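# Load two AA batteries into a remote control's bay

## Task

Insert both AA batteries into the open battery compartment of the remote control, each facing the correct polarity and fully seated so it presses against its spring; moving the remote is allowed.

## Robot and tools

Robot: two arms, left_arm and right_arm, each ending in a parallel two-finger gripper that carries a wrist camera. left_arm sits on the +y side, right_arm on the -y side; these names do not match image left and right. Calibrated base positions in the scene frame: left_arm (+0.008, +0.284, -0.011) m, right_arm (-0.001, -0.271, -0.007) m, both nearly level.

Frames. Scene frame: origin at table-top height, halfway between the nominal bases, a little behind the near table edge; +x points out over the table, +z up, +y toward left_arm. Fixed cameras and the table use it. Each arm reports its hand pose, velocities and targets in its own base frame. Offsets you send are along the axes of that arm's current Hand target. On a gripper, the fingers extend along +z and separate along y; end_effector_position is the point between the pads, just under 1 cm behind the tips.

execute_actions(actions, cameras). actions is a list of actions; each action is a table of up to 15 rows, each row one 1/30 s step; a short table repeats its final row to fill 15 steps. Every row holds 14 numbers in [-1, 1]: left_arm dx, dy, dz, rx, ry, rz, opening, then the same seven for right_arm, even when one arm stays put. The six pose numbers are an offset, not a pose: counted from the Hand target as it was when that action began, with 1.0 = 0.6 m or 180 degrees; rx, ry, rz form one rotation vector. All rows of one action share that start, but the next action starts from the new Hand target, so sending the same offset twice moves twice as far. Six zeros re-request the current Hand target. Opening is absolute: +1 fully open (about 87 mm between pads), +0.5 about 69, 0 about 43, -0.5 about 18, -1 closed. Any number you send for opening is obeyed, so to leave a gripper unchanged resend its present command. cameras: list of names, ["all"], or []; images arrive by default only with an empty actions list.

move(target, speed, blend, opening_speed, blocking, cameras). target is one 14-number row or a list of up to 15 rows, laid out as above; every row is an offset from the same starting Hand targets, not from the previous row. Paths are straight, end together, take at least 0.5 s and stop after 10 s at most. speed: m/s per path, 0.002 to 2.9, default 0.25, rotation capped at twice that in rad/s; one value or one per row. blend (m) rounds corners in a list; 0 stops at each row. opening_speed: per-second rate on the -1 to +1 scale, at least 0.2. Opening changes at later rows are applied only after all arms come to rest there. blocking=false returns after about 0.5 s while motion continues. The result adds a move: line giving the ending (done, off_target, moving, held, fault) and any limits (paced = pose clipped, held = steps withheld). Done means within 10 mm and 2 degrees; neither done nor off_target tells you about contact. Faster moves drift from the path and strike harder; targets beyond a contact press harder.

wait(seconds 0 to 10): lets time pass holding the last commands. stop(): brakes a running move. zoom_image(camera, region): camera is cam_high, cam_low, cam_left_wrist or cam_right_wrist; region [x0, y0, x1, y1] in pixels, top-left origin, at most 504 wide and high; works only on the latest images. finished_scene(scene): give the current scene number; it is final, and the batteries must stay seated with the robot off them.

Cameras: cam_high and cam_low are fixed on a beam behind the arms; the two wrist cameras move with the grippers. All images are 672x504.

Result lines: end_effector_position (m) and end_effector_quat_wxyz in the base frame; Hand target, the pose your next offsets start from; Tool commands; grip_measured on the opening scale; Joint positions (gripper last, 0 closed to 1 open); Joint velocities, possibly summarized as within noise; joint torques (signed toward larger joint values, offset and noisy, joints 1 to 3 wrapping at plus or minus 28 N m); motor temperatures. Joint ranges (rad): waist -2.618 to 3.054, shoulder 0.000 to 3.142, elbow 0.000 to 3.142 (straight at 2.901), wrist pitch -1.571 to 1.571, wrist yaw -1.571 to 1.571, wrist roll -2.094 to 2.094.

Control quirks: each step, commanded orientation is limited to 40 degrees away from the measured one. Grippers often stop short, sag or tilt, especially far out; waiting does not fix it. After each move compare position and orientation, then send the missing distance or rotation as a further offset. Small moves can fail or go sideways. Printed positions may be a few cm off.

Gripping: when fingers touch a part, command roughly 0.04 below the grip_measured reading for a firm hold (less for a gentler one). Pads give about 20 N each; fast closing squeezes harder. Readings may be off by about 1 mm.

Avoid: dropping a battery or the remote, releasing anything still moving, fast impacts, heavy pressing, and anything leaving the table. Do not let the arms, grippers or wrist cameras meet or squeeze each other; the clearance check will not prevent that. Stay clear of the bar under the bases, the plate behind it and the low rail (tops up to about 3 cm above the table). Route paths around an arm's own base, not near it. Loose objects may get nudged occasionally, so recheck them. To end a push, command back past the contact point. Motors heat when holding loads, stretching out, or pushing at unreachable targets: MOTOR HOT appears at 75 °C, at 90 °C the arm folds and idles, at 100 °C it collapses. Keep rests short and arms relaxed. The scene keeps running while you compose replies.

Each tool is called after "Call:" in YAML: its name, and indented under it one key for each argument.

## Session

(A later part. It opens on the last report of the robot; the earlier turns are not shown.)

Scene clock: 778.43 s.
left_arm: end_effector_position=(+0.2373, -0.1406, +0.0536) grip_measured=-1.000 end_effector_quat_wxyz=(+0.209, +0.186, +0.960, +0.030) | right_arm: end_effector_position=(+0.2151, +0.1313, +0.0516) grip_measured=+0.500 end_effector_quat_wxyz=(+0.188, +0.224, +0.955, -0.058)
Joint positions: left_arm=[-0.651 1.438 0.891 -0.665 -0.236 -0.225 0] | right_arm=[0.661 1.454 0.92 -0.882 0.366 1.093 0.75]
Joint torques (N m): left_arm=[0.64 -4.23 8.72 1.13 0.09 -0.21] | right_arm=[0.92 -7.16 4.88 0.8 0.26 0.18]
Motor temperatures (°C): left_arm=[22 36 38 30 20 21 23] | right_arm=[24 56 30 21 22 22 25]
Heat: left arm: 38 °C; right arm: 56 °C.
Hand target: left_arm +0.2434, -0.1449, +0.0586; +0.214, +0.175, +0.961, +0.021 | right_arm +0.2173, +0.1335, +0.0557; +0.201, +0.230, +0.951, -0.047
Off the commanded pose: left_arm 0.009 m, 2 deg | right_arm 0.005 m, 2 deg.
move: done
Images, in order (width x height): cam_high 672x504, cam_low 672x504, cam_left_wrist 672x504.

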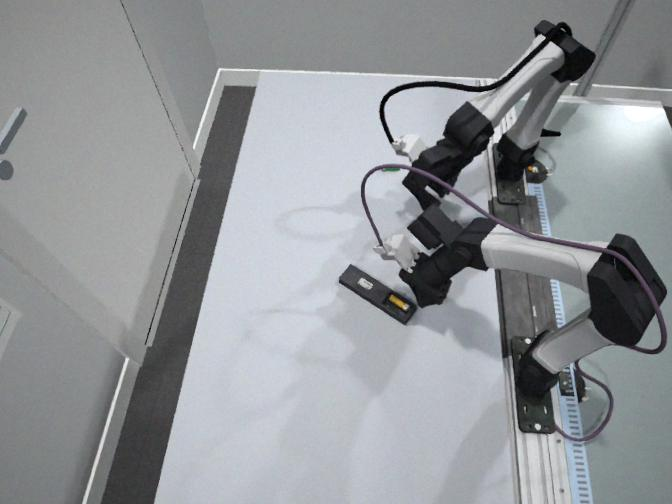

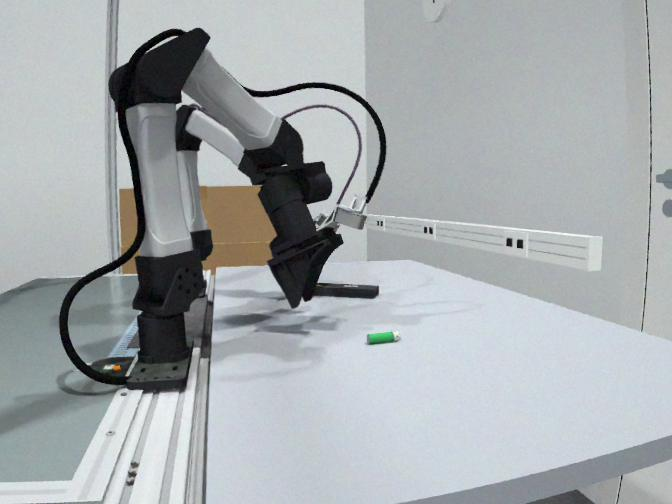

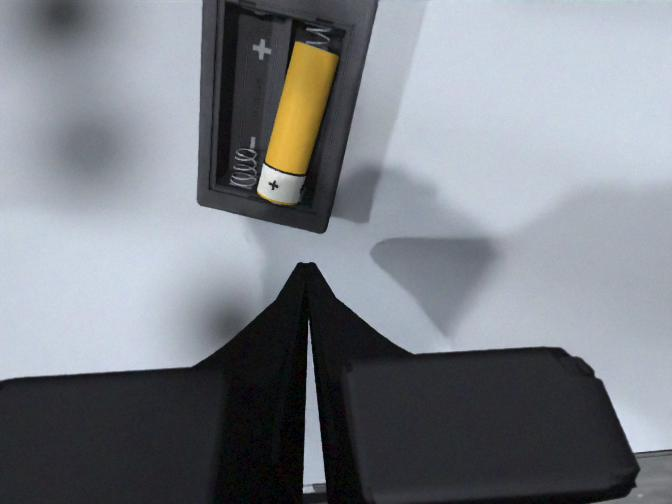

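Call:
move:
  target: [-0.052,0.03,0.0055,0,0,0,-1,0,0,0,0,0,0,0.5]
  speed: 0.08
  cameras: ["cam_left_wrist","cam_high"]

Call:
zoom_image:
  camera: "cam_high"
  region: [350, 240, 470, 330]

Scene clock: 786.80 s.
left_arm: end_effector_position=(+0.2708, -0.1359, +0.0656) grip_measured=-1.000 end_effector_quat_wxyz=(+0.210, +0.174, +0.962, +0.027) | right_arm: end_effector_position=(+0.2151, +0.1313, +0.0516) grip_measured=+0.500 end_effector_quat_wxyz=(+0.188, +0.224, +0.954, -0.058)
Joint positions: left_arm=[-0.561 1.516 1.009 -0.687 -0.204 -0.164 0] | right_arm=[0.661 1.454 0.92 -0.882 0.366 1.093 0.75]
Joint torques (N m): left_arm=[0.34 -4.96 8.91 1.22 0.14 0.01] | right_arm=[0.91 -7.15 4.89 0.8 0.26 0.19]
Heat: left arm: 39 °C; right arm: 53 °C.
Hand target: left_arm +0.2772, -0.1389, +0.0703; +0.214, +0.175, +0.961, +0.021 | right_arm +0.2173, +0.1335, +0.0557; +0.201, +0.230, +0.951, -0.047
Off the commanded pose: left_arm 0.008 m, 1 deg | right_arm 0.005 m, 2 deg.
move: done
Images, in order (width x height): cam_high 672x504, cam_left_wrist 672x504.

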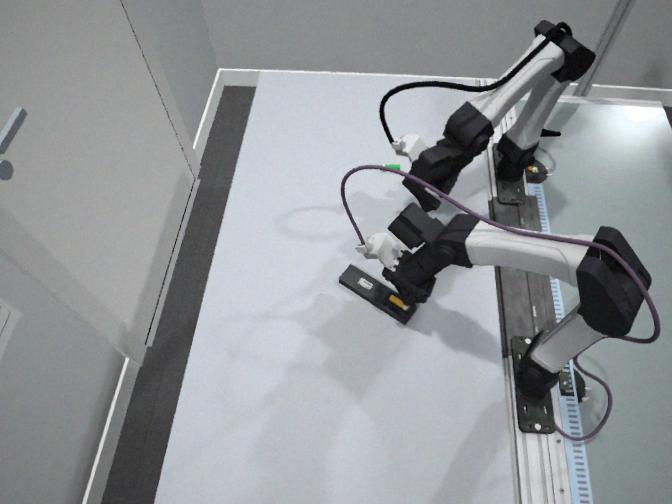

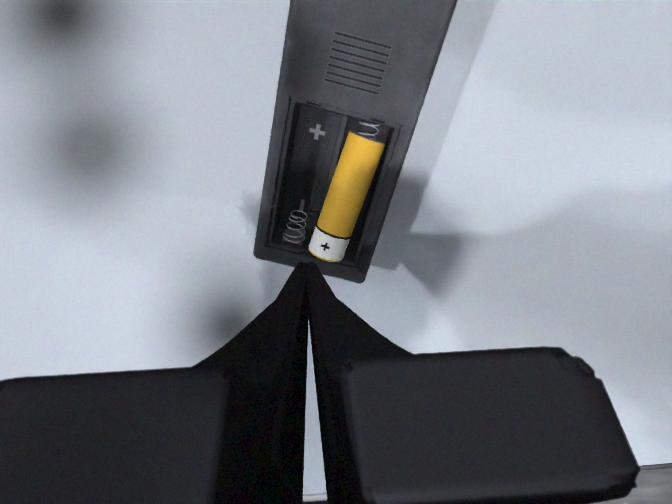

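Scaled by 4.200.

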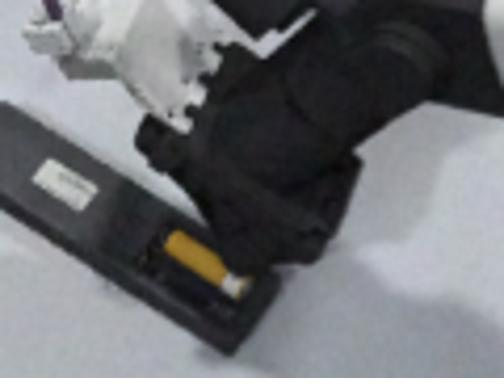

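Call:
move:
  target:
    - [-0.021,0.005,0.0095,0,0,0,-1,0,0,0,0,0,0,0.5]
    - [-0.0005,0.005,0.053,0,0,0,-1,0,0,0,0,0,0,0.5]
  speed: 0.06
  cameras: ["cam_left_wrist","cam_low"]

Call:
zoom_image:
  camera: "cam_low"
  region: [240, 230, 360, 310]

Scene clock: 792.83 s.
left_arm: end_effector_position=(+0.2884, -0.1373, +0.0445) grip_measured=-1.000 end_effector_quat_wxyz=(+0.212, +0.175, +0.961, +0.026) | right_arm: end_effector_position=(+0.2151, +0.1313, +0.0516) grip_measured=+0.500 end_effector_quat_wxyz=(+0.188, +0.224, +0.954, -0.058)
Joint positions: left_arm=[-0.532 1.596 0.998 -0.586 -0.192 -0.135 0] | right_arm=[0.661 1.454 0.92 -0.882 0.366 1.093 0.75]
Joint torques (N m): left_arm=[0.54 -5.72 5.9 1.44 0.11 0] | right_arm=[0.92 -7.15 4.88 0.8 0.26 0.19]
Heat: left arm: 40 °C; right arm: 52 °C.
Hand target: left_arm +0.2917, -0.1374, +0.0419; +0.214, +0.175, +0.961, +0.021 | right_arm +0.2173, +0.1335, +0.0557; +0.201, +0.230, +0.951, -0.047
Off the commanded pose: left_arm 0.004 m, 1 deg | right_arm 0.005 m, 2 deg.
move: done
Images, in order (width x height): cam_low 672x504, cam_left_wrist 672x504.

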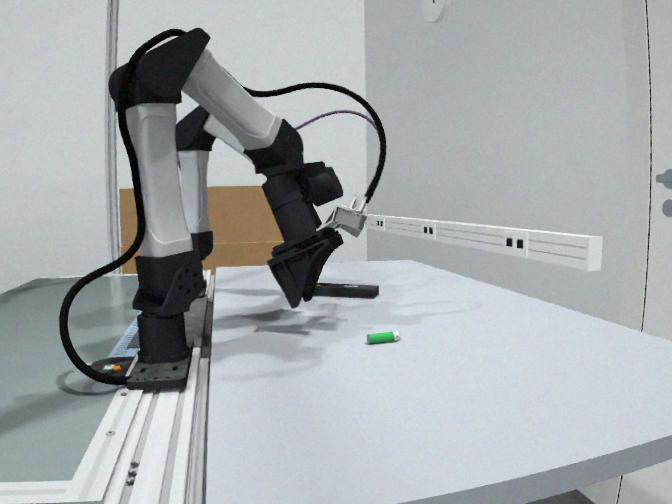

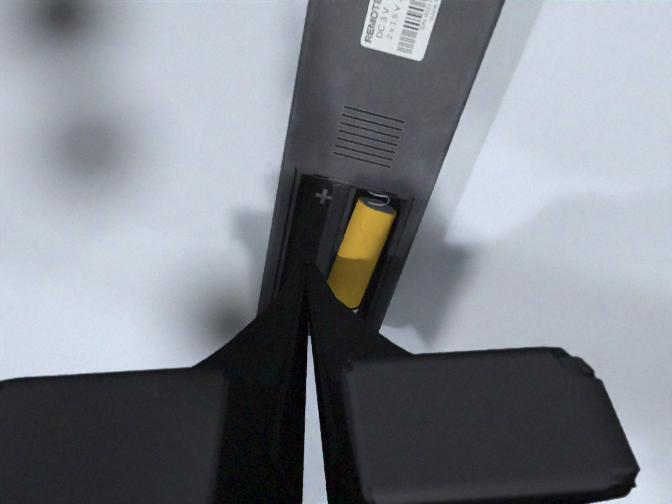

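Scaled by 4.200.

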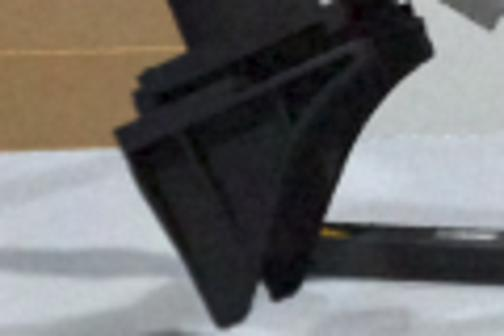

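Call:
move:
  target:
    - [0.0273,0,-0.0123,0,0,0,-1,0,0,0,0,0,0,0.5]
    - [0.0341,0,0.003,0,0,0,-1,0,0,0,0,0,0,0.5]
    - [0.0341,-0.02,0.003,0,0,0,-1,0,0,0,0,0,0,0.5]
  speed: 0.05
  cameras: ["cam_left_wrist"]

Scene clock: 797.70 s.
left_arm: end_effector_position=(+0.2762, -0.1375, +0.0375) grip_measured=-1.000 end_effector_quat_wxyz=(+0.222, +0.179, +0.958, +0.028) | right_arm: end_effector_position=(+0.2151, +0.1313, +0.0516) grip_measured=+0.500 end_effector_quat_wxyz=(+0.188, +0.224, +0.954, -0.058)
Joint positions: left_arm=[-0.562 1.554 0.921 -0.537 -0.212 -0.149 0] | right_arm=[0.661 1.454 0.92 -0.882 0.366 1.093 0.75]
Joint torques (N m): left_arm=[-1.03 -4.89 4.98 1.29 0.14 -0.38] | right_arm=[0.94 -7.15 4.86 0.8 0.27 0.19]
Motor temperatures (°C): left_arm=[22 37 39 29 20 21 23] | right_arm=[24 51 30 21 22 22 25]
Heat: left arm: 39 °C; right arm: 51 °C.
Hand target: left_arm +0.2711, -0.1416, +0.0306; +0.213, +0.175, +0.961, +0.021 | right_arm +0.2173, +0.1335, +0.0557; +0.201, +0.230, +0.951, -0.047
Off the commanded pose: left_arm 0.009 m, 1 deg | right_arm 0.005 m, 2 deg.
move: done
Images, in order (width x height): cam_left_wrist 672x504.

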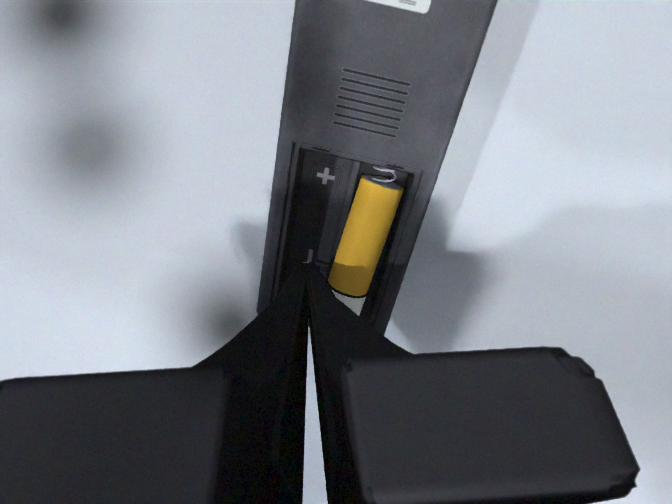

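Call:
move:
  target:
    - [0.008,-0.025,0,0,0,0,-1,0,0,0,0,0,0,0.5]
    - [0.008,0.0,-0.005,0,0,0,-1,0,0,0,0,0,0,0.5]
    - [-0.02,0.01,-0.06,0,0,0,-1,0,0,0,0,0,0,0.5]
  speed: 0.06
  cameras: ["cam_left_wrist"]

Call:
zoom_image:
  camera: "cam_left_wrist"
  region: [230, 80, 450, 280]

Scene clock: 803.37 s.
left_arm: end_effector_position=(+0.2606, -0.1356, +0.0556) grip_measured=-1.000 end_effector_quat_wxyz=(+0.196, +0.178, +0.964, +0.033) | right_arm: end_effector_position=(+0.2151, +0.1313, +0.0516) grip_measured=+0.500 end_effector_quat_wxyz=(+0.188, +0.224, +0.954, -0.058)
Joint positions: left_arm=[-0.58 1.522 0.98 -0.686 -0.21 -0.179 0] | right_arm=[0.661 1.454 0.92 -0.882 0.366 1.093 0.75]
Joint torques (N m): left_arm=[0.64 -7.86 8.51 1.12 0.06 0.04] | right_arm=[0.92 -7.16 4.86 0.8 0.27 0.19]
Heat: left arm: 39 °C; right arm: 50 °C.
Hand target: left_arm +0.2681, -0.1389, +0.0687; +0.213, +0.175, +0.961, +0.021 | right_arm +0.2173, +0.1335, +0.0557; +0.201, +0.230, +0.951, -0.047
Off the commanded pose: left_arm 0.016 m, 3 deg | right_arm 0.005 m, 2 deg.
move: off_target (left_arm)
Images, in order (width x height): cam_left_wrist 672x504.

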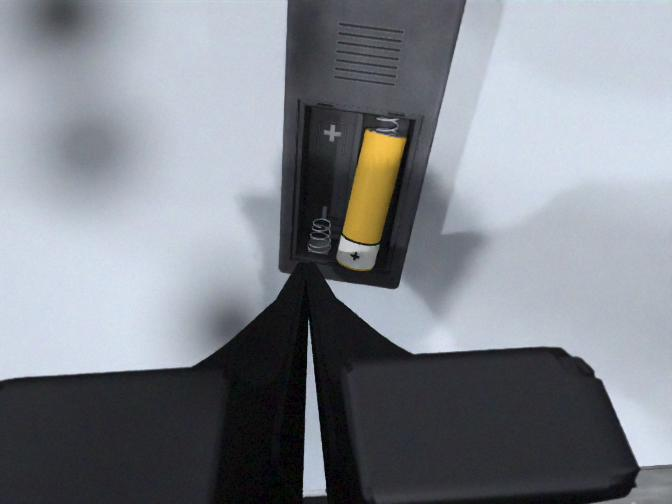

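Scaled by 2.291.

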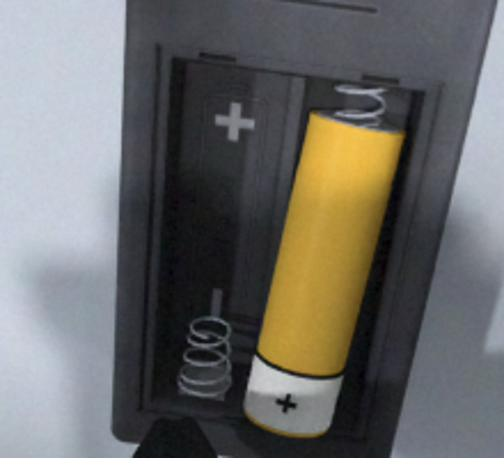

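Call:
move:
  target:
    - [0,-0.026,0.0,0,0,0,-1,0,0,0,0,0,0,0.5]
    - [0.0135,-0.026,0.035,0,0,0,-1,0,0,0,0,0,0,0.5]
  speed: 0.05
  cameras: ["cam_left_wrist"]

Scene clock: 808.17 s.
left_arm: end_effector_position=(+0.2631, -0.1528, +0.0502) grip_measured=-1.000 end_effector_quat_wxyz=(+0.214, +0.181, +0.960, +0.019) | right_arm: end_effector_position=(+0.2151, +0.1313, +0.0516) grip_measured=+0.500 end_effector_quat_wxyz=(+0.188, +0.224, +0.954, -0.058)
Joint positions: left_arm=[-0.619 1.533 0.961 -0.616 -0.211 -0.207 0] | right_arm=[0.661 1.454 0.92 -0.882 0.366 1.093 0.75]
Joint torques (N m): left_arm=[0.02 -4.48 5.42 1.39 -0.11 -0.16] | right_arm=[0.92 -7.16 4.88 0.8 0.26 0.19]
Heat: left arm: 39 °C; right arm: 49 °C.
Hand target: left_arm +0.2650, -0.1514, +0.0447; +0.213, +0.175, +0.961, +0.021 | right_arm +0.2173, +0.1335, +0.0557; +0.201, +0.230, +0.951, -0.047
Off the commanded pose: left_arm 0.006 m, 1 deg | right_arm 0.005 m, 2 deg.
move: done
Images, in order (width x height): cam_left_wrist 672x504.

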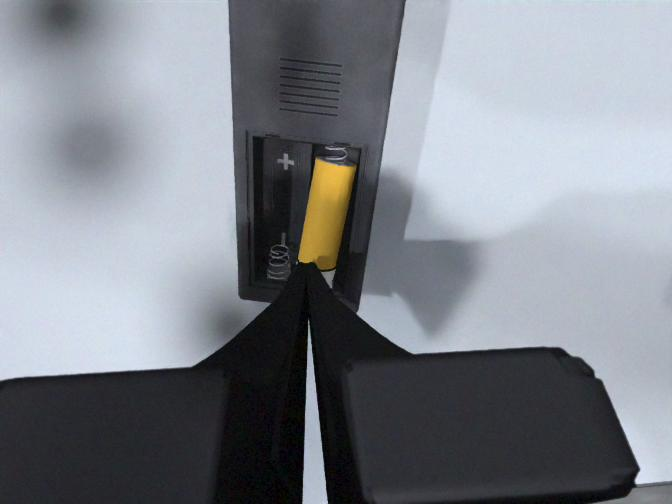

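Call:
move:
  target:
    - [0.002,-0.007,0,0,0,0,-1,0,0,0,0,0,0,0.5]
    - [0.021,-0.007,0.038,0,0,0,-1,0,0,0,0,0,0,0.5]
  speed: 0.05
  cameras: ["cam_left_wrist"]

Call:
move:
  target: [0.01,0.01,-0.08,0,0,0,-1,0,0,0,0,0,0,0.5]
  speed: 0.08
  cameras: ["cam_left_wrist"]

Call:
zoom_image:
  camera: "cam_left_wrist"
  region: [200, 60, 420, 260]

Scene clock: 813.60 s.
left_arm: end_effector_position=(+0.2755, -0.1628, +0.0453) grip_measured=-1.000 end_effector_quat_wxyz=(+0.252, +0.174, +0.952, +0.001) | right_arm: end_effector_position=(+0.2151, +0.1313, +0.0516) grip_measured=+0.500 end_effector_quat_wxyz=(+0.188, +0.224, +0.954, -0.058)
Joint positions: left_arm=[-0.623 1.529 0.913 -0.487 -0.213 -0.211 0] | right_arm=[0.661 1.454 0.92 -0.882 0.366 1.093 0.75]
Joint torques (N m): left_arm=[-0.09 -1.99 2.73 1.32 -0.08 -0.11] | right_arm=[0.92 -7.16 4.86 0.8 0.26 0.19]
Heat: left arm: 38 °C; right arm: 49 °C.
Hand target: left_arm +0.2625, -0.1518, +0.0184; +0.214, +0.175, +0.961, +0.021 | right_arm +0.2173, +0.1335, +0.0557; +0.201, +0.230, +0.951, -0.047
Off the commanded pose: left_arm 0.032 m, 5 deg | right_arm 0.005 m, 2 deg.
move: off_target (left_arm)
Images, in order (width x height): cam_left_wrist 672x504.

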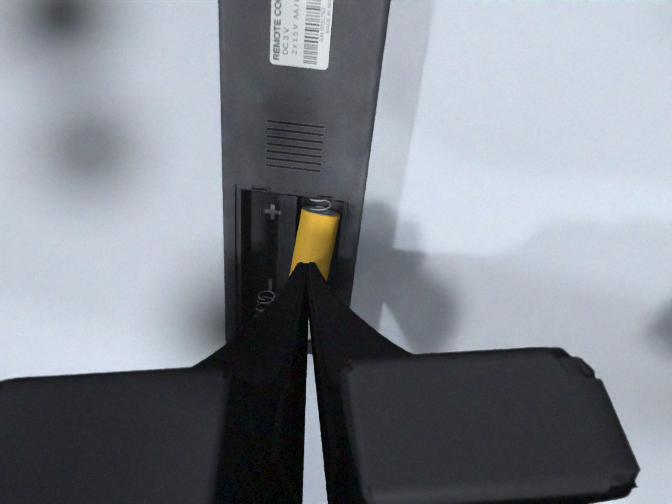

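Scene clock: 814.90 s.
left_arm: end_effector_position=(+0.2385, -0.1417, +0.0542) grip_measured=-1.000 end_effector_quat_wxyz=(+0.202, +0.181, +0.962, +0.022) | right_arm: end_effector_position=(+0.2151, +0.1313, +0.0516) grip_measured=+0.500 end_effector_quat_wxyz=(+0.188, +0.224, +0.954, -0.058)
Joint positions: left_arm=[-0.638 1.449 0.906 -0.676 -0.214 -0.227 0] | right_arm=[0.661 1.454 0.92 -0.882 0.366 1.093 0.75]
Joint torques (N m): left_arm=[-0.77 -6.99 6.34 1.12 -0.21 -0.15] | right_arm=[0.92 -7.16 4.88 0.8 0.26 0.19]
Heat: left arm: 38 °C; right arm: 49 °C.
Hand target: left_arm +0.2394, -0.1425, +0.0603; +0.214, +0.175, +0.961, +0.021 | right_arm +0.2173, +0.1335, +0.0557; +0.201, +0.230, +0.951, -0.047
Off the commanded pose: left_arm 0.006 m, 1 deg | right_arm 0.005 m, 2 deg.
move: done
Images, in order (width x height): cam_left_wrist 672x504.

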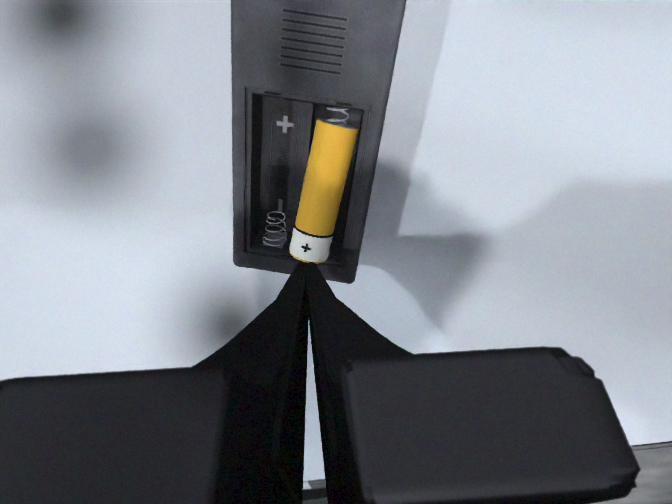

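Scaled by 2.291.

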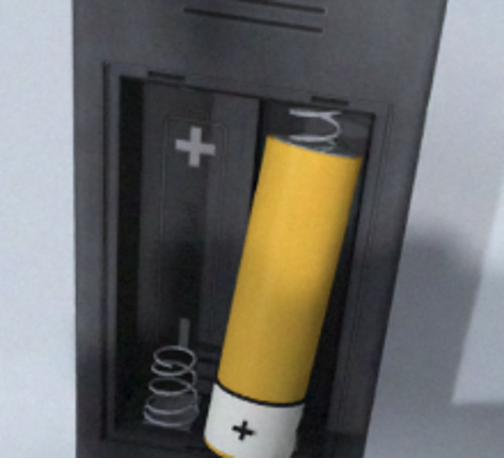

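Call:
move:
  target:
    - [0,0,0,0,0,0,-0.12,0,0,0,0,0,0,0.5]
    - [-0.014,-0.005,0.006,0,0,0,-0.12,0,0,0,0,0,0,0.5]
    - [-0.002,-0.005,0.034,0,0,0,-0.12,0,0,0,0,0,0,0.5]
  speed: 0.06
  cameras: ["cam_left_wrist"]

Scene clock: 830.60 s.
left_arm: end_effector_position=(+0.2445, -0.1462, +0.0438) grip_measured=-0.120 end_effector_quat_wxyz=(+0.208, +0.180, +0.961, +0.020) | right_arm: end_effector_position=(+0.2151, +0.1313, +0.0516) grip_measured=+0.500 end_effector_quat_wxyz=(+0.188, +0.224, +0.954, -0.058)
Joint positions: left_arm=[-0.638 1.48 0.887 -0.612 -0.214 -0.228 0.44] | right_arm=[0.661 1.454 0.92 -0.882 0.366 1.093 0.75]
Joint torques (N m): left_arm=[-0.08 -4.55 5.86 1.44 -0.2 -0.14] | right_arm=[0.91 -7.16 4.86 0.8 0.26 0.19]
Heat: left arm: 40 °C; right arm: 47 °C.
Hand target: left_arm +0.2478, -0.1463, +0.0418; +0.213, +0.175, +0.961, +0.021 | right_arm +0.2173, +0.1335, +0.0557; +0.201, +0.230, +0.951, -0.047
Off the commanded pose: left_arm 0.004 m, 1 deg | right_arm 0.005 m, 2 deg.
move: done
Images, in order (width x height): cam_left_wrist 672x504.

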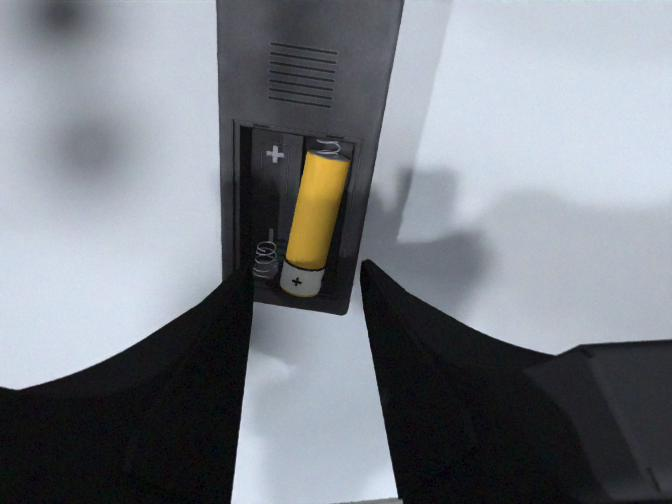

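Call:
move:
  target:
    - [-0.0045,-0.006,0.002,0,0,0,-0.25,0,0,0,0,0,0,0.5]
    - [0.007,-0.006,0.028,0,0,0,-0.25,0,0,0,0,0,0,0.5]
  speed: 0.04
  cameras: ["cam_left_wrist"]

Scene clock: 836.23 s.
left_arm: end_effector_position=(+0.2465, -0.1483, +0.0348) grip_measured=-0.250 end_effector_quat_wxyz=(+0.208, +0.181, +0.961, +0.020) | right_arm: end_effector_position=(+0.2151, +0.1313, +0.0516) grip_measured=+0.500 end_effector_quat_wxyz=(+0.188, +0.224, +0.954, -0.058)
Joint positions: left_arm=[-0.64 1.505 0.872 -0.572 -0.216 -0.229 0.375] | right_arm=[0.661 1.454 0.92 -0.882 0.366 1.093 0.75]
Joint torques (N m): left_arm=[-0.14 -3.56 3.93 1.81 -0.18 -0.17] | right_arm=[0.91 -7.16 4.88 0.8 0.26 0.19]
Heat: left arm: 39 °C; right arm: 47 °C.
Hand target: left_arm +0.2501, -0.1489, +0.0245; +0.213, +0.175, +0.961, +0.021 | right_arm +0.2173, +0.1335, +0.0557; +0.201, +0.230, +0.951, -0.047
Off the commanded pose: left_arm 0.011 m, 1 deg | right_arm 0.005 m, 2 deg.
move: off_target (left_arm)
Images, in order (width x height): cam_left_wrist 672x504.

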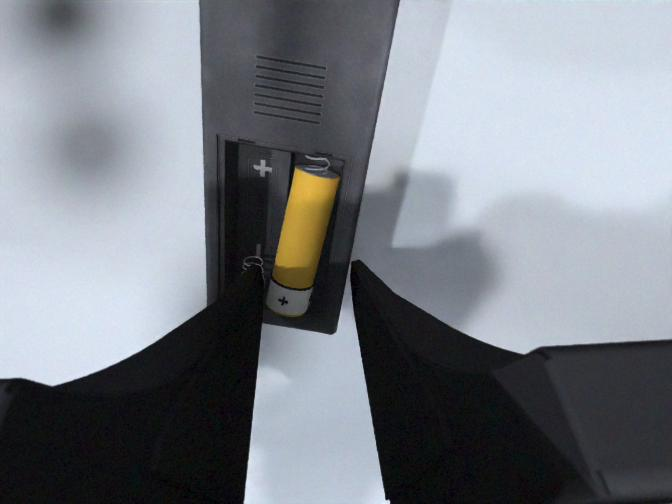

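Call:
move:
  target: [0.007,-0.006,0.02,0,0,0,-0.6,0,0,0,0,0,0,-1]
  opening_speed: 0.5
  cameras: ["cam_left_wrist","cam_low","cam_high"]

Scene clock: 841.70 s.
left_arm: end_effector_position=(+0.2541, -0.1513, +0.0296) grip_measured=-0.359 end_effector_quat_wxyz=(+0.227, +0.177, +0.958, +0.018) | right_arm: end_effector_position=(+0.2151, +0.1313, +0.0516) grip_measured=-0.968 end_effector_quat_wxyz=(+0.188, +0.224, +0.954, -0.058)
Joint positions: left_arm=[-0.64 1.514 0.848 -0.502 -0.228 -0.229 0.321] | right_arm=[0.661 1.454 0.92 -0.882 0.366 1.093 0.016]
Joint torques (N m): left_arm=[-0.58 -1.92 3.6 1.72 -0.02 -0.15] | right_arm=[0.91 -7.16 4.86 0.8 0.26 0.19]
Heat: left arm: 39 °C; right arm: 47 °C.
Hand target: left_arm +0.2504, -0.1512, +0.0116; +0.214, +0.175, +0.961, +0.021 | right_arm +0.2172, +0.1334, +0.0557; +0.201, +0.230, +0.951, -0.047
Off the commanded pose: left_arm 0.019 m, 2 deg | right_arm 0.005 m, 2 deg.
move: off_target (left_arm)
Images, in order (width x height): cam_high 672x504, cam_low 672x504, cam_left_wrist 672x504.

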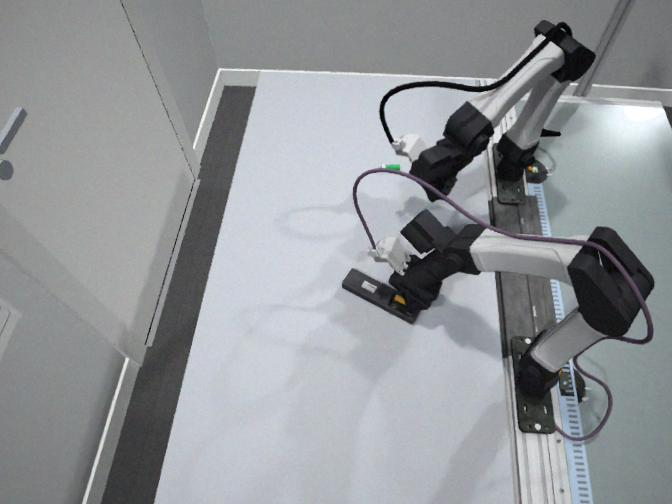

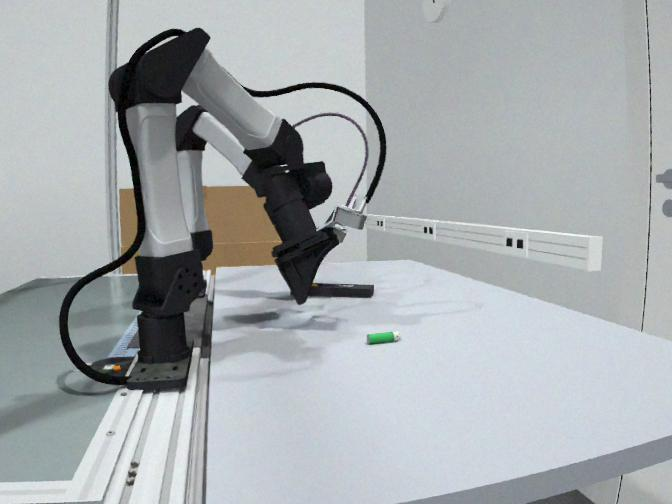

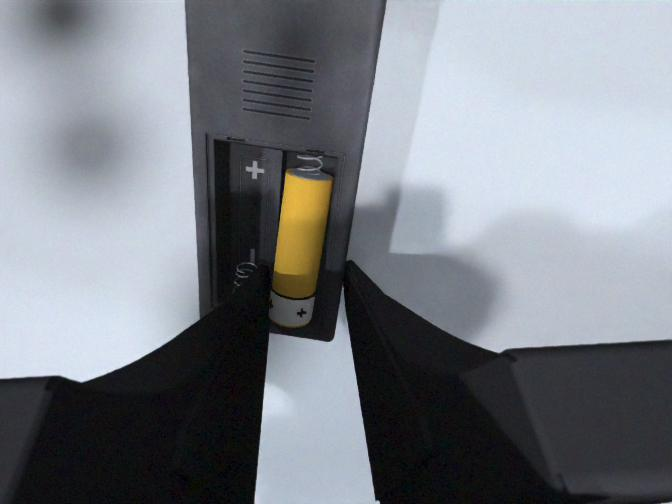

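Call:
zoom_image:
  camera: "cam_left_wrist"
  region: [190, 140, 390, 350]

Scaled by 2.400.

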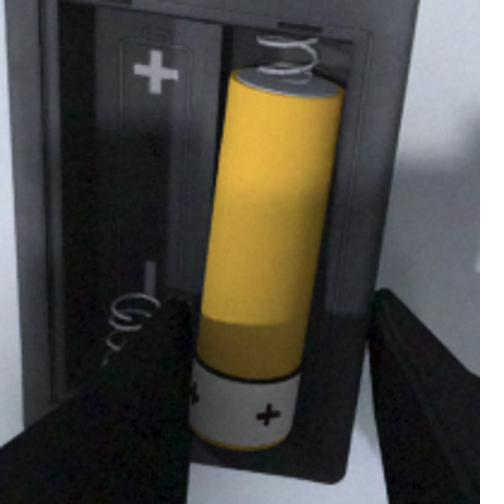

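Call:
move:
  target:
    - [0.0,0.0,0.0,0,0,0,-0.27,0,0,0,0,0,0,-1]
    - [-0.028,0,-0.075,0,0,0,-0.27,0,0,0,0,0,0,-1]
    - [0.055,0.005,-0.12,0,-0.15,0,-0.75,0,0,0,0,0,0,-1]
  speed: 0.1
  cameras: ["cam_left_wrist"]

Call:
zoom_image:
  camera: "cam_left_wrist"
  region: [180, 40, 400, 250]

Scene clock: 854.10 s.
left_arm: end_effector_position=(+0.1902, -0.1338, +0.0610) grip_measured=-0.750 end_effector_quat_wxyz=(+0.419, +0.187, +0.888, -0.020) | right_arm: end_effector_position=(+0.2151, +0.1313, +0.0516) grip_measured=-0.968 end_effector_quat_wxyz=(+0.188, +0.224, +0.954, -0.058)
Joint positions: left_arm=[-0.927 0.842 0.403 -0.388 -0.493 -0.316 0.125] | right_arm=[0.661 1.454 0.92 -0.882 0.366 1.093 0.016]
Joint torques (N m): left_arm=[-0.98 -1.57 6.23 2.02 -0.53 -0.27] | right_arm=[0.92 -7.16 4.88 0.8 0.26 0.19]
Motor temperatures (°C): left_arm=[22 38 37 29 20 21 23] | right_arm=[24 46 30 21 22 22 25]
Heat: left arm: 38 °C; right arm: 46 °C.
Hand target: left_arm +0.1933, -0.1345, +0.0640; +0.432, +0.175, +0.884, -0.021 | right_arm +0.2172, +0.1334, +0.0557; +0.201, +0.230, +0.951, -0.047
Off the commanded pose: left_arm 0.004 m, 2 deg | right_arm 0.005 m, 2 deg.
move: done
Images, in order (width x height): cam_left_wrist 672x504.

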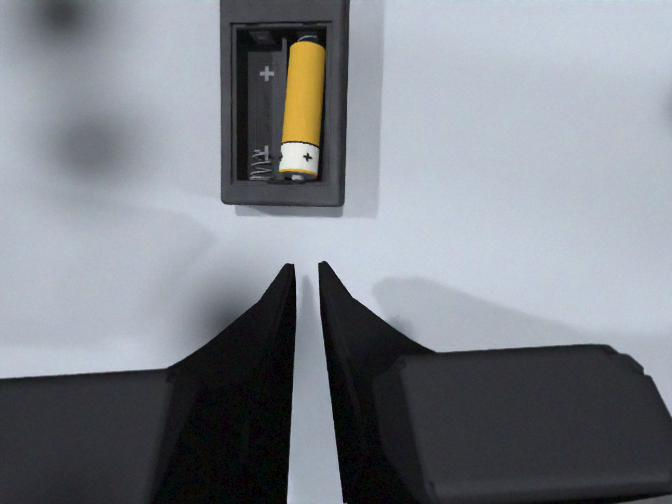

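Scaled by 2.291.

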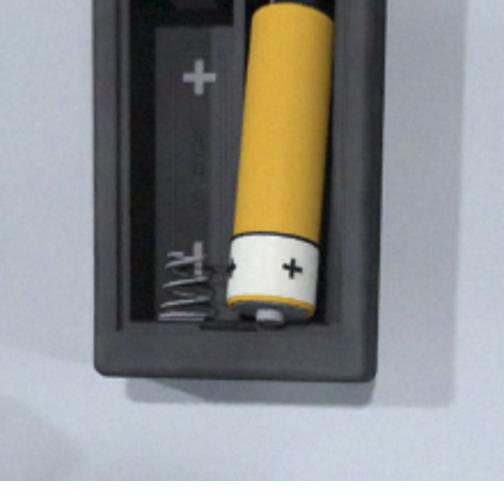

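Call:
move:
  target: [-0.0695,0.016,0.0545,0,0.15,0,-0.75,0,0,0,0,0,0,-1]
  speed: 0.1
  cameras: ["cam_left_wrist"]

Scene clock: 864.87 s.
left_arm: end_effector_position=(+0.2388, -0.1404, +0.0713) grip_measured=-0.750 end_effector_quat_wxyz=(+0.209, +0.175, +0.962, +0.028) | right_arm: end_effector_position=(+0.2151, +0.1313, +0.0516) grip_measured=-0.968 end_effector_quat_wxyz=(+0.188, +0.224, +0.954, -0.058)
Joint positions: left_arm=[-0.644 1.422 0.95 -0.74 -0.234 -0.241 0.125] | right_arm=[0.661 1.454 0.92 -0.882 0.366 1.093 0.016]
Joint torques (N m): left_arm=[0.49 -4.29 9.05 1.05 0.09 -0.02] | right_arm=[0.92 -7.15 4.86 0.8 0.26 0.19]
Heat: left arm: 38 °C; right arm: 46 °C.
Hand target: left_arm +0.2449, -0.1437, +0.0767; +0.213, +0.175, +0.961, +0.021 | right_arm +0.2172, +0.1334, +0.0557; +0.201, +0.230, +0.951, -0.047
Off the commanded pose: left_arm 0.009 m, 1 deg | right_arm 0.005 m, 2 deg.
move: done
Images, in order (width x height): cam_left_wrist 672x504.

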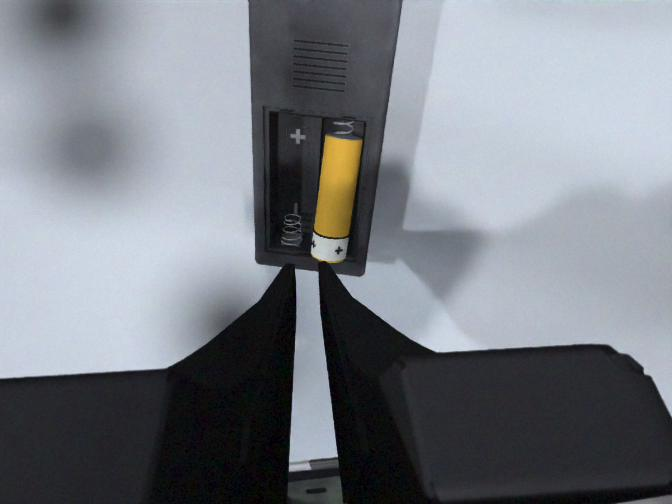

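Call:
move:
  target:
    - [0,-0.014,0,0,0,0,-0.75,0,0,0,0,0,0,-1]
    - [0.032,-0.014,0.044,0,0,0,-0.75,0,0,0,0,0,0,-1]
  speed: 0.05
  cameras: ["cam_left_wrist"]

Call:
move:
  target: [0.026,0,0.04,0,0,0,-0.75,0,0,0,0,0,0,-1]
  speed: 0.04
  cameras: ["cam_left_wrist"]

Scene clock: 871.60 s.
left_arm: end_effector_position=(+0.2349, -0.1435, +0.0492) grip_measured=-0.750 end_effector_quat_wxyz=(+0.212, +0.180, +0.960, +0.024) | right_arm: end_effector_position=(+0.2151, +0.1313, +0.0516) grip_measured=-0.968 end_effector_quat_wxyz=(+0.188, +0.224, +0.954, -0.058)
Joint positions: left_arm=[-0.66 1.436 0.87 -0.642 -0.234 -0.247 0.125] | right_arm=[0.661 1.454 0.92 -0.882 0.366 1.093 0.016]
Joint torques (N m): left_arm=[-0.4 -3.88 5.14 1.5 -0.04 -0.18] | right_arm=[0.92 -7.16 4.86 0.8 0.26 0.19]
Heat: left arm: 38 °C; right arm: 45 °C.
Hand target: left_arm +0.2368, -0.1459, +0.0441; +0.213, +0.175, +0.961, +0.021 | right_arm +0.2172, +0.1334, +0.0557; +0.201, +0.230, +0.951, -0.047
Off the commanded pose: left_arm 0.006 m, 1 deg | right_arm 0.005 m, 2 deg.
move: done
Images, in order (width x height): cam_left_wrist 672x504.

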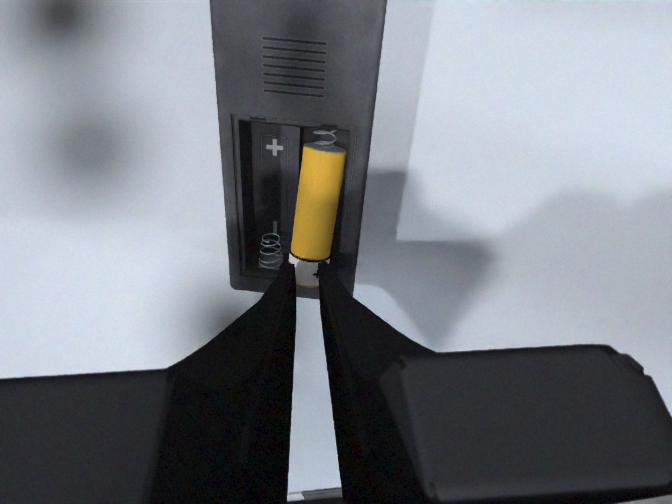

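Scene clock: 872.67 s.
left_arm: end_effector_position=(+0.2364, -0.1449, +0.0388) grip_measured=-0.749 end_effector_quat_wxyz=(+0.230, +0.177, +0.957, +0.015) | right_arm: end_effector_position=(+0.2151, +0.1313, +0.0516) grip_measured=-0.968 end_effector_quat_wxyz=(+0.188, +0.224, +0.954, -0.058)
Joint positions: left_arm=[-0.66 1.421 0.805 -0.549 -0.233 -0.247 0.125] | right_arm=[0.661 1.454 0.92 -0.882 0.366 1.093 0.016]
Joint torques (N m): left_arm=[-0.05 -1.01 2.06 1.81 -0.08 -0.15] | right_arm=[0.92 -7.15 4.88 0.8 0.26 0.19]
Heat: left arm: 38 °C; right arm: 45 °C.
Hand target: left_arm +0.2337, -0.1414, +0.0159; +0.213, +0.175, +0.961, +0.021 | right_arm +0.2172, +0.1334, +0.0557; +0.201, +0.230, +0.951, -0.047
Off the commanded pose: left_arm 0.023 m, 2 deg | right_arm 0.005 m, 2 deg.
move: off_target (left_arm)
Images, in order (width x height): cam_left_wrist 672x504.

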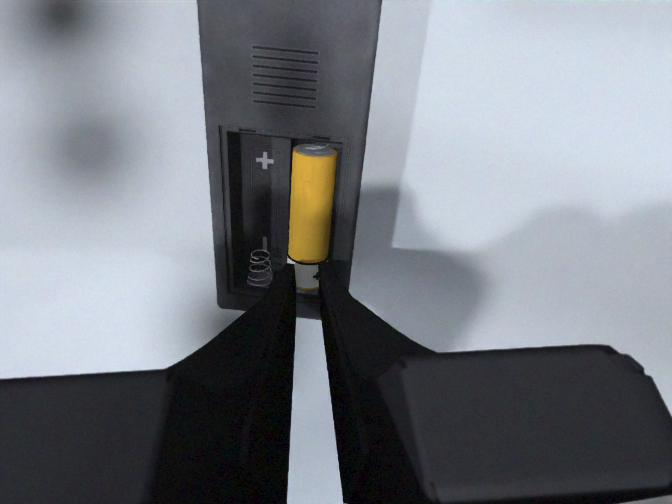

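Call:
move:
  target: [0.02,0.0,-0.12,0,0,0,-0.75,0,0,0,0,0,0,-1]
  speed: 0.1
  cameras: ["cam_left_wrist"]

Call:
zoom_image:
  camera: "cam_left_wrist"
  region: [190, 40, 410, 250]

Scene clock: 876.87 s.
left_arm: end_effector_position=(+0.1864, -0.1316, +0.0653) grip_measured=-0.750 end_effector_quat_wxyz=(+0.192, +0.183, +0.964, +0.022) | right_arm: end_effector_position=(+0.2151, +0.1313, +0.0516) grip_measured=-0.968 end_effector_quat_wxyz=(+0.188, +0.224, +0.954, -0.058)
Joint positions: left_arm=[-0.738 1.267 0.818 -0.81 -0.236 -0.325 0.125] | right_arm=[0.661 1.454 0.92 -0.882 0.366 1.093 0.016]
Joint torques (N m): left_arm=[-0.79 -4.9 8.75 1.04 -0.4 -0.2] | right_arm=[0.92 -7.16 4.86 0.8 0.26 0.19]
Heat: left arm: 38 °C; right arm: 45 °C.
Hand target: left_arm +0.1934, -0.1347, +0.0765; +0.213, +0.175, +0.961, +0.021 | right_arm +0.2172, +0.1334, +0.0557; +0.201, +0.230, +0.951, -0.047
Off the commanded pose: left_arm 0.014 m, 3 deg | right_arm 0.005 m, 2 deg.
move: off_target (left_arm)
Images, in order (width x height): cam_left_wrist 672x504.

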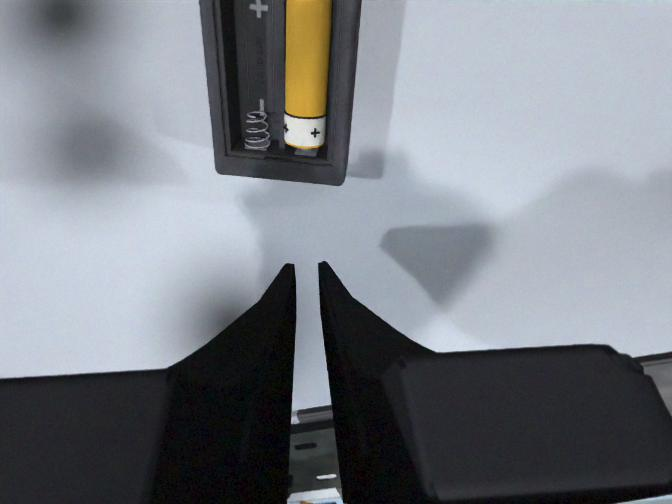

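Scaled by 2.291.

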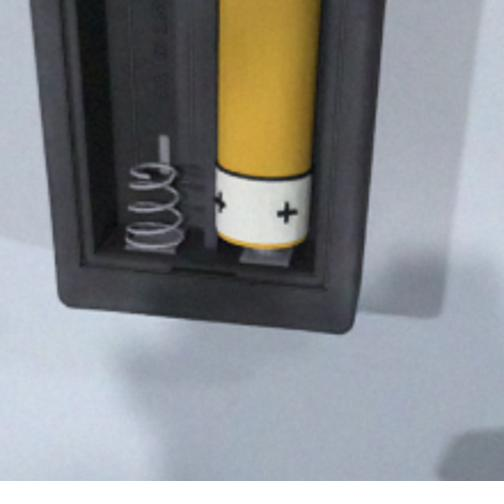

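Call:
move:
  target: [0,0.2,-0.06,0,0,0,-0.75,-0.073,0.078,-0.061,0,0,-0.145,-0.5]
  speed: 0.15
  cameras: ["cam_right_wrist","cam_high"]

Scene clock: 890.33 s.
left_arm: end_effector_position=(+0.2119, -0.0194, +0.1126) grip_measured=-0.750 end_effector_quat_wxyz=(+0.196, +0.173, +0.965, +0.027) | right_arm: end_effector_position=(+0.2560, +0.1603, +0.1004) grip_measured=-0.500 end_effector_quat_wxyz=(+0.176, +0.014, +0.980, -0.091)
Joint positions: left_arm=[-0.17 1.107 0.9 -0.969 -0.049 0.195 0.125] | right_arm=[0.687 1.651 1.304 -1.063 0.367 0.685 0.25]
Joint torques (N m): left_arm=[0.43 -3.56 9.35 1.23 0.2 0] | right_arm=[0.84 -6.46 8.16 0.57 0.3 -0.02]
Heat: left arm: 40 °C; right arm: 45 °C.
Hand target: left_arm +0.2178, -0.0210, +0.1230; +0.214, +0.175, +0.961, +0.021 | right_arm +0.2610, +0.1633, +0.1070; +0.185, +0.009, +0.978, -0.091
Off the commanded pose: left_arm 0.012 m, 2 deg | right_arm 0.009 m, 1 deg.
move: off_target (left_arm)
Images, in order (width x height): cam_high 672x504, cam_right_wrist 672x504.

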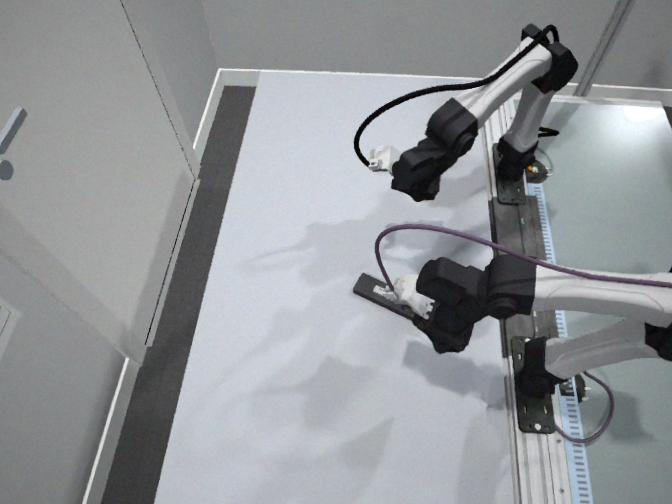

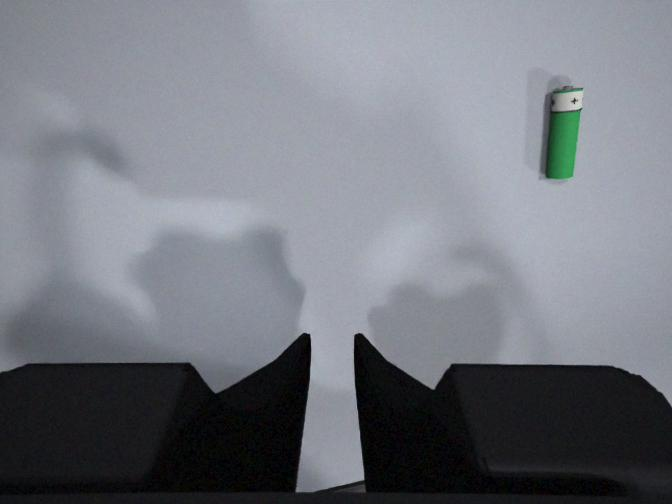

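Call:
move:
  target: [0,0,0,0,0,0,-0.75,-0.106,-0.17,0.0945,0,0,0,-0.4]
  speed: 0.15
  cameras: ["cam_right_wrist"]

Scene clock: 895.83 s.
left_arm: end_effector_position=(+0.2118, -0.0194, +0.1125) grip_measured=-0.750 end_effector_quat_wxyz=(+0.196, +0.173, +0.965, +0.026) | right_arm: end_effector_position=(+0.3288, +0.0526, +0.0935) grip_measured=-0.400 end_effector_quat_wxyz=(+0.176, +0.010, +0.979, -0.097)
Joint positions: left_arm=[-0.17 1.107 0.9 -0.969 -0.049 0.196 0.125] | right_arm=[0.276 1.68 1.297 -0.895 0.284 0.255 0.3]
Joint torques (N m): left_arm=[0.17 -3.44 9.28 1.22 0.27 -0.02] | right_arm=[0.05 -7.09 6.91 1.13 -0.01 -0.03]
Heat: left arm: 40 °C; right arm: 44 °C.
Hand target: left_arm +0.2178, -0.0209, +0.1230; +0.214, +0.175, +0.961, +0.021 | right_arm +0.3354, +0.0539, +0.0960; +0.185, +0.009, +0.978, -0.091
Off the commanded pose: left_arm 0.012 m, 2 deg | right_arm 0.007 m, 1 deg.
move: off_target (left_arm)
Images, in order (width x height): cam_right_wrist 672x504.

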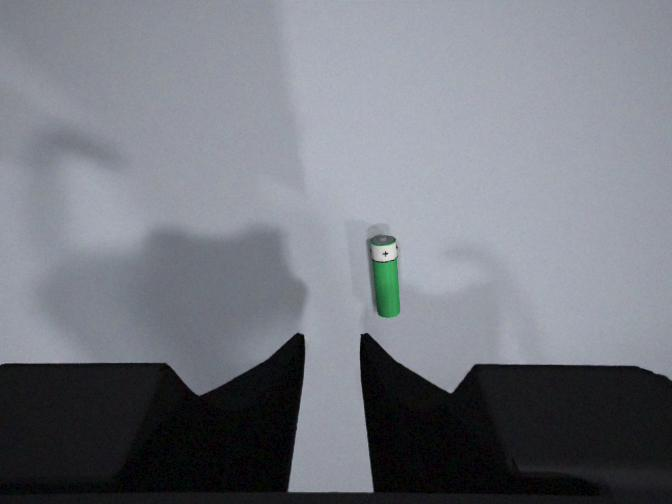

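Call:
move:
  target: [0,0,0,0,0,0,-0.75,0.024,-0.045,0.062,0,0,0,-0.4]
  speed: 0.12
  cameras: ["cam_right_wrist"]

Scene clock: 900.77 s.
left_arm: end_effector_position=(+0.2118, -0.0194, +0.1125) grip_measured=-0.750 end_effector_quat_wxyz=(+0.196, +0.173, +0.965, +0.026) | right_arm: end_effector_position=(+0.3318, +0.0216, +0.0606) grip_measured=-0.400 end_effector_quat_wxyz=(+0.178, +0.009, +0.979, -0.095)
Joint positions: left_arm=[-0.17 1.107 0.9 -0.969 -0.049 0.196 0.125] | right_arm=[0.177 1.68 1.161 -0.728 0.25 0.155 0.3]
Joint torques (N m): left_arm=[0.49 -3.41 9.14 1.23 0.23 0.01] | right_arm=[-0.21 -8.02 5.23 1.21 -0.04 -0.03]
Heat: left arm: 40 °C; right arm: 44 °C.
Hand target: left_arm +0.2178, -0.0209, +0.1230; +0.214, +0.175, +0.961, +0.021 | right_arm +0.3340, +0.0202, +0.0615; +0.185, +0.009, +0.978, -0.091
Off the commanded pose: left_arm 0.012 m, 2 deg | right_arm 0.003 m, 1 deg.
move: off_target (left_arm)
Images, in order (width x height): cam_right_wrist 672x504.

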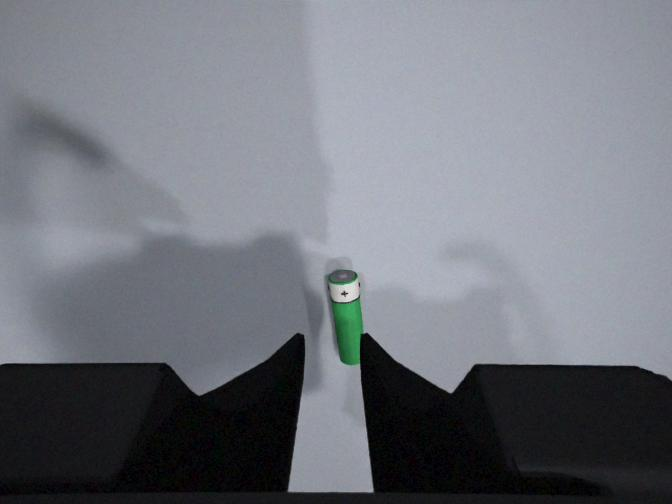

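Call:
move:
  target:
    - [0,0,0,0,0,0,-0.75,0.0187,-0.008,-0.0072,0,0,-0.02,-0.4]
    - [0,0,0,0,0,0,-0.75,0.0415,-0.008,0.053,0,0,-0.02,-0.4]
  speed: 0.1
  cameras: ["cam_right_wrist","cam_low"]

Call:
zoom_image:
  camera: "cam_low"
  region: [320, 280, 460, 380]

Scene clock: 906.27 s.
left_arm: end_effector_position=(+0.2118, -0.0194, +0.1125) grip_measured=-0.750 end_effector_quat_wxyz=(+0.196, +0.173, +0.965, +0.026) | right_arm: end_effector_position=(+0.3200, +0.0114, +0.0263) grip_measured=-0.400 end_effector_quat_wxyz=(+0.179, -0.023, +0.978, -0.100)
Joint positions: left_arm=[-0.17 1.107 0.9 -0.969 -0.049 0.196 0.125] | right_arm=[0.159 1.671 1.002 -0.564 0.244 0.071 0.3]
Joint torques (N m): left_arm=[0.28 -3.36 8.96 1.26 0.29 -0.01] | right_arm=[-0.38 -6.65 5.15 1.27 -0.05 -0.02]
Heat: left arm: 41 °C; right arm: 44 °C.
Hand target: left_arm +0.2178, -0.0209, +0.1230; +0.214, +0.175, +0.961, +0.021 | right_arm +0.3221, +0.0094, +0.0242; +0.182, -0.022, +0.978, -0.097
Off the commanded pose: left_arm 0.012 m, 2 deg | right_arm 0.004 m, 0 deg.
move: off_target (left_arm)
Images, in order (width x height): cam_low 672x504, cam_right_wrist 672x504.

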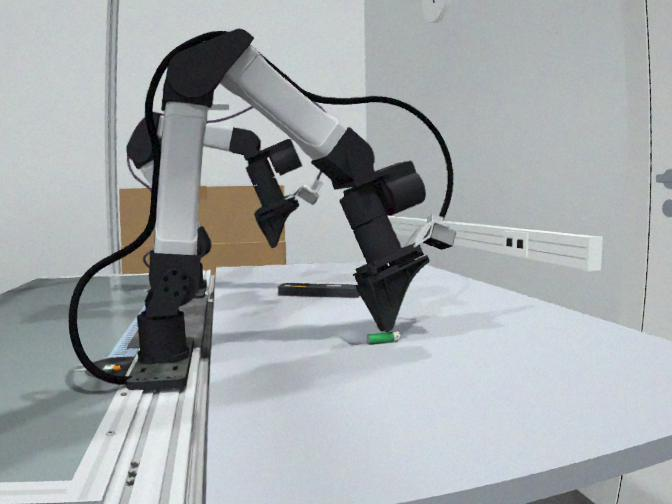

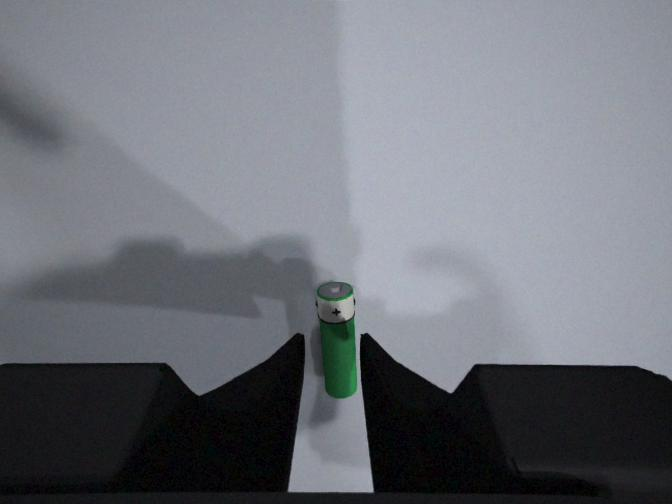

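Scaled by 3.600.

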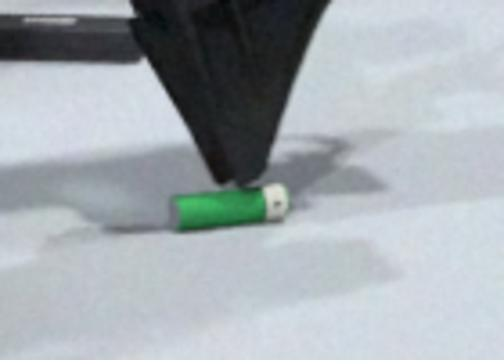

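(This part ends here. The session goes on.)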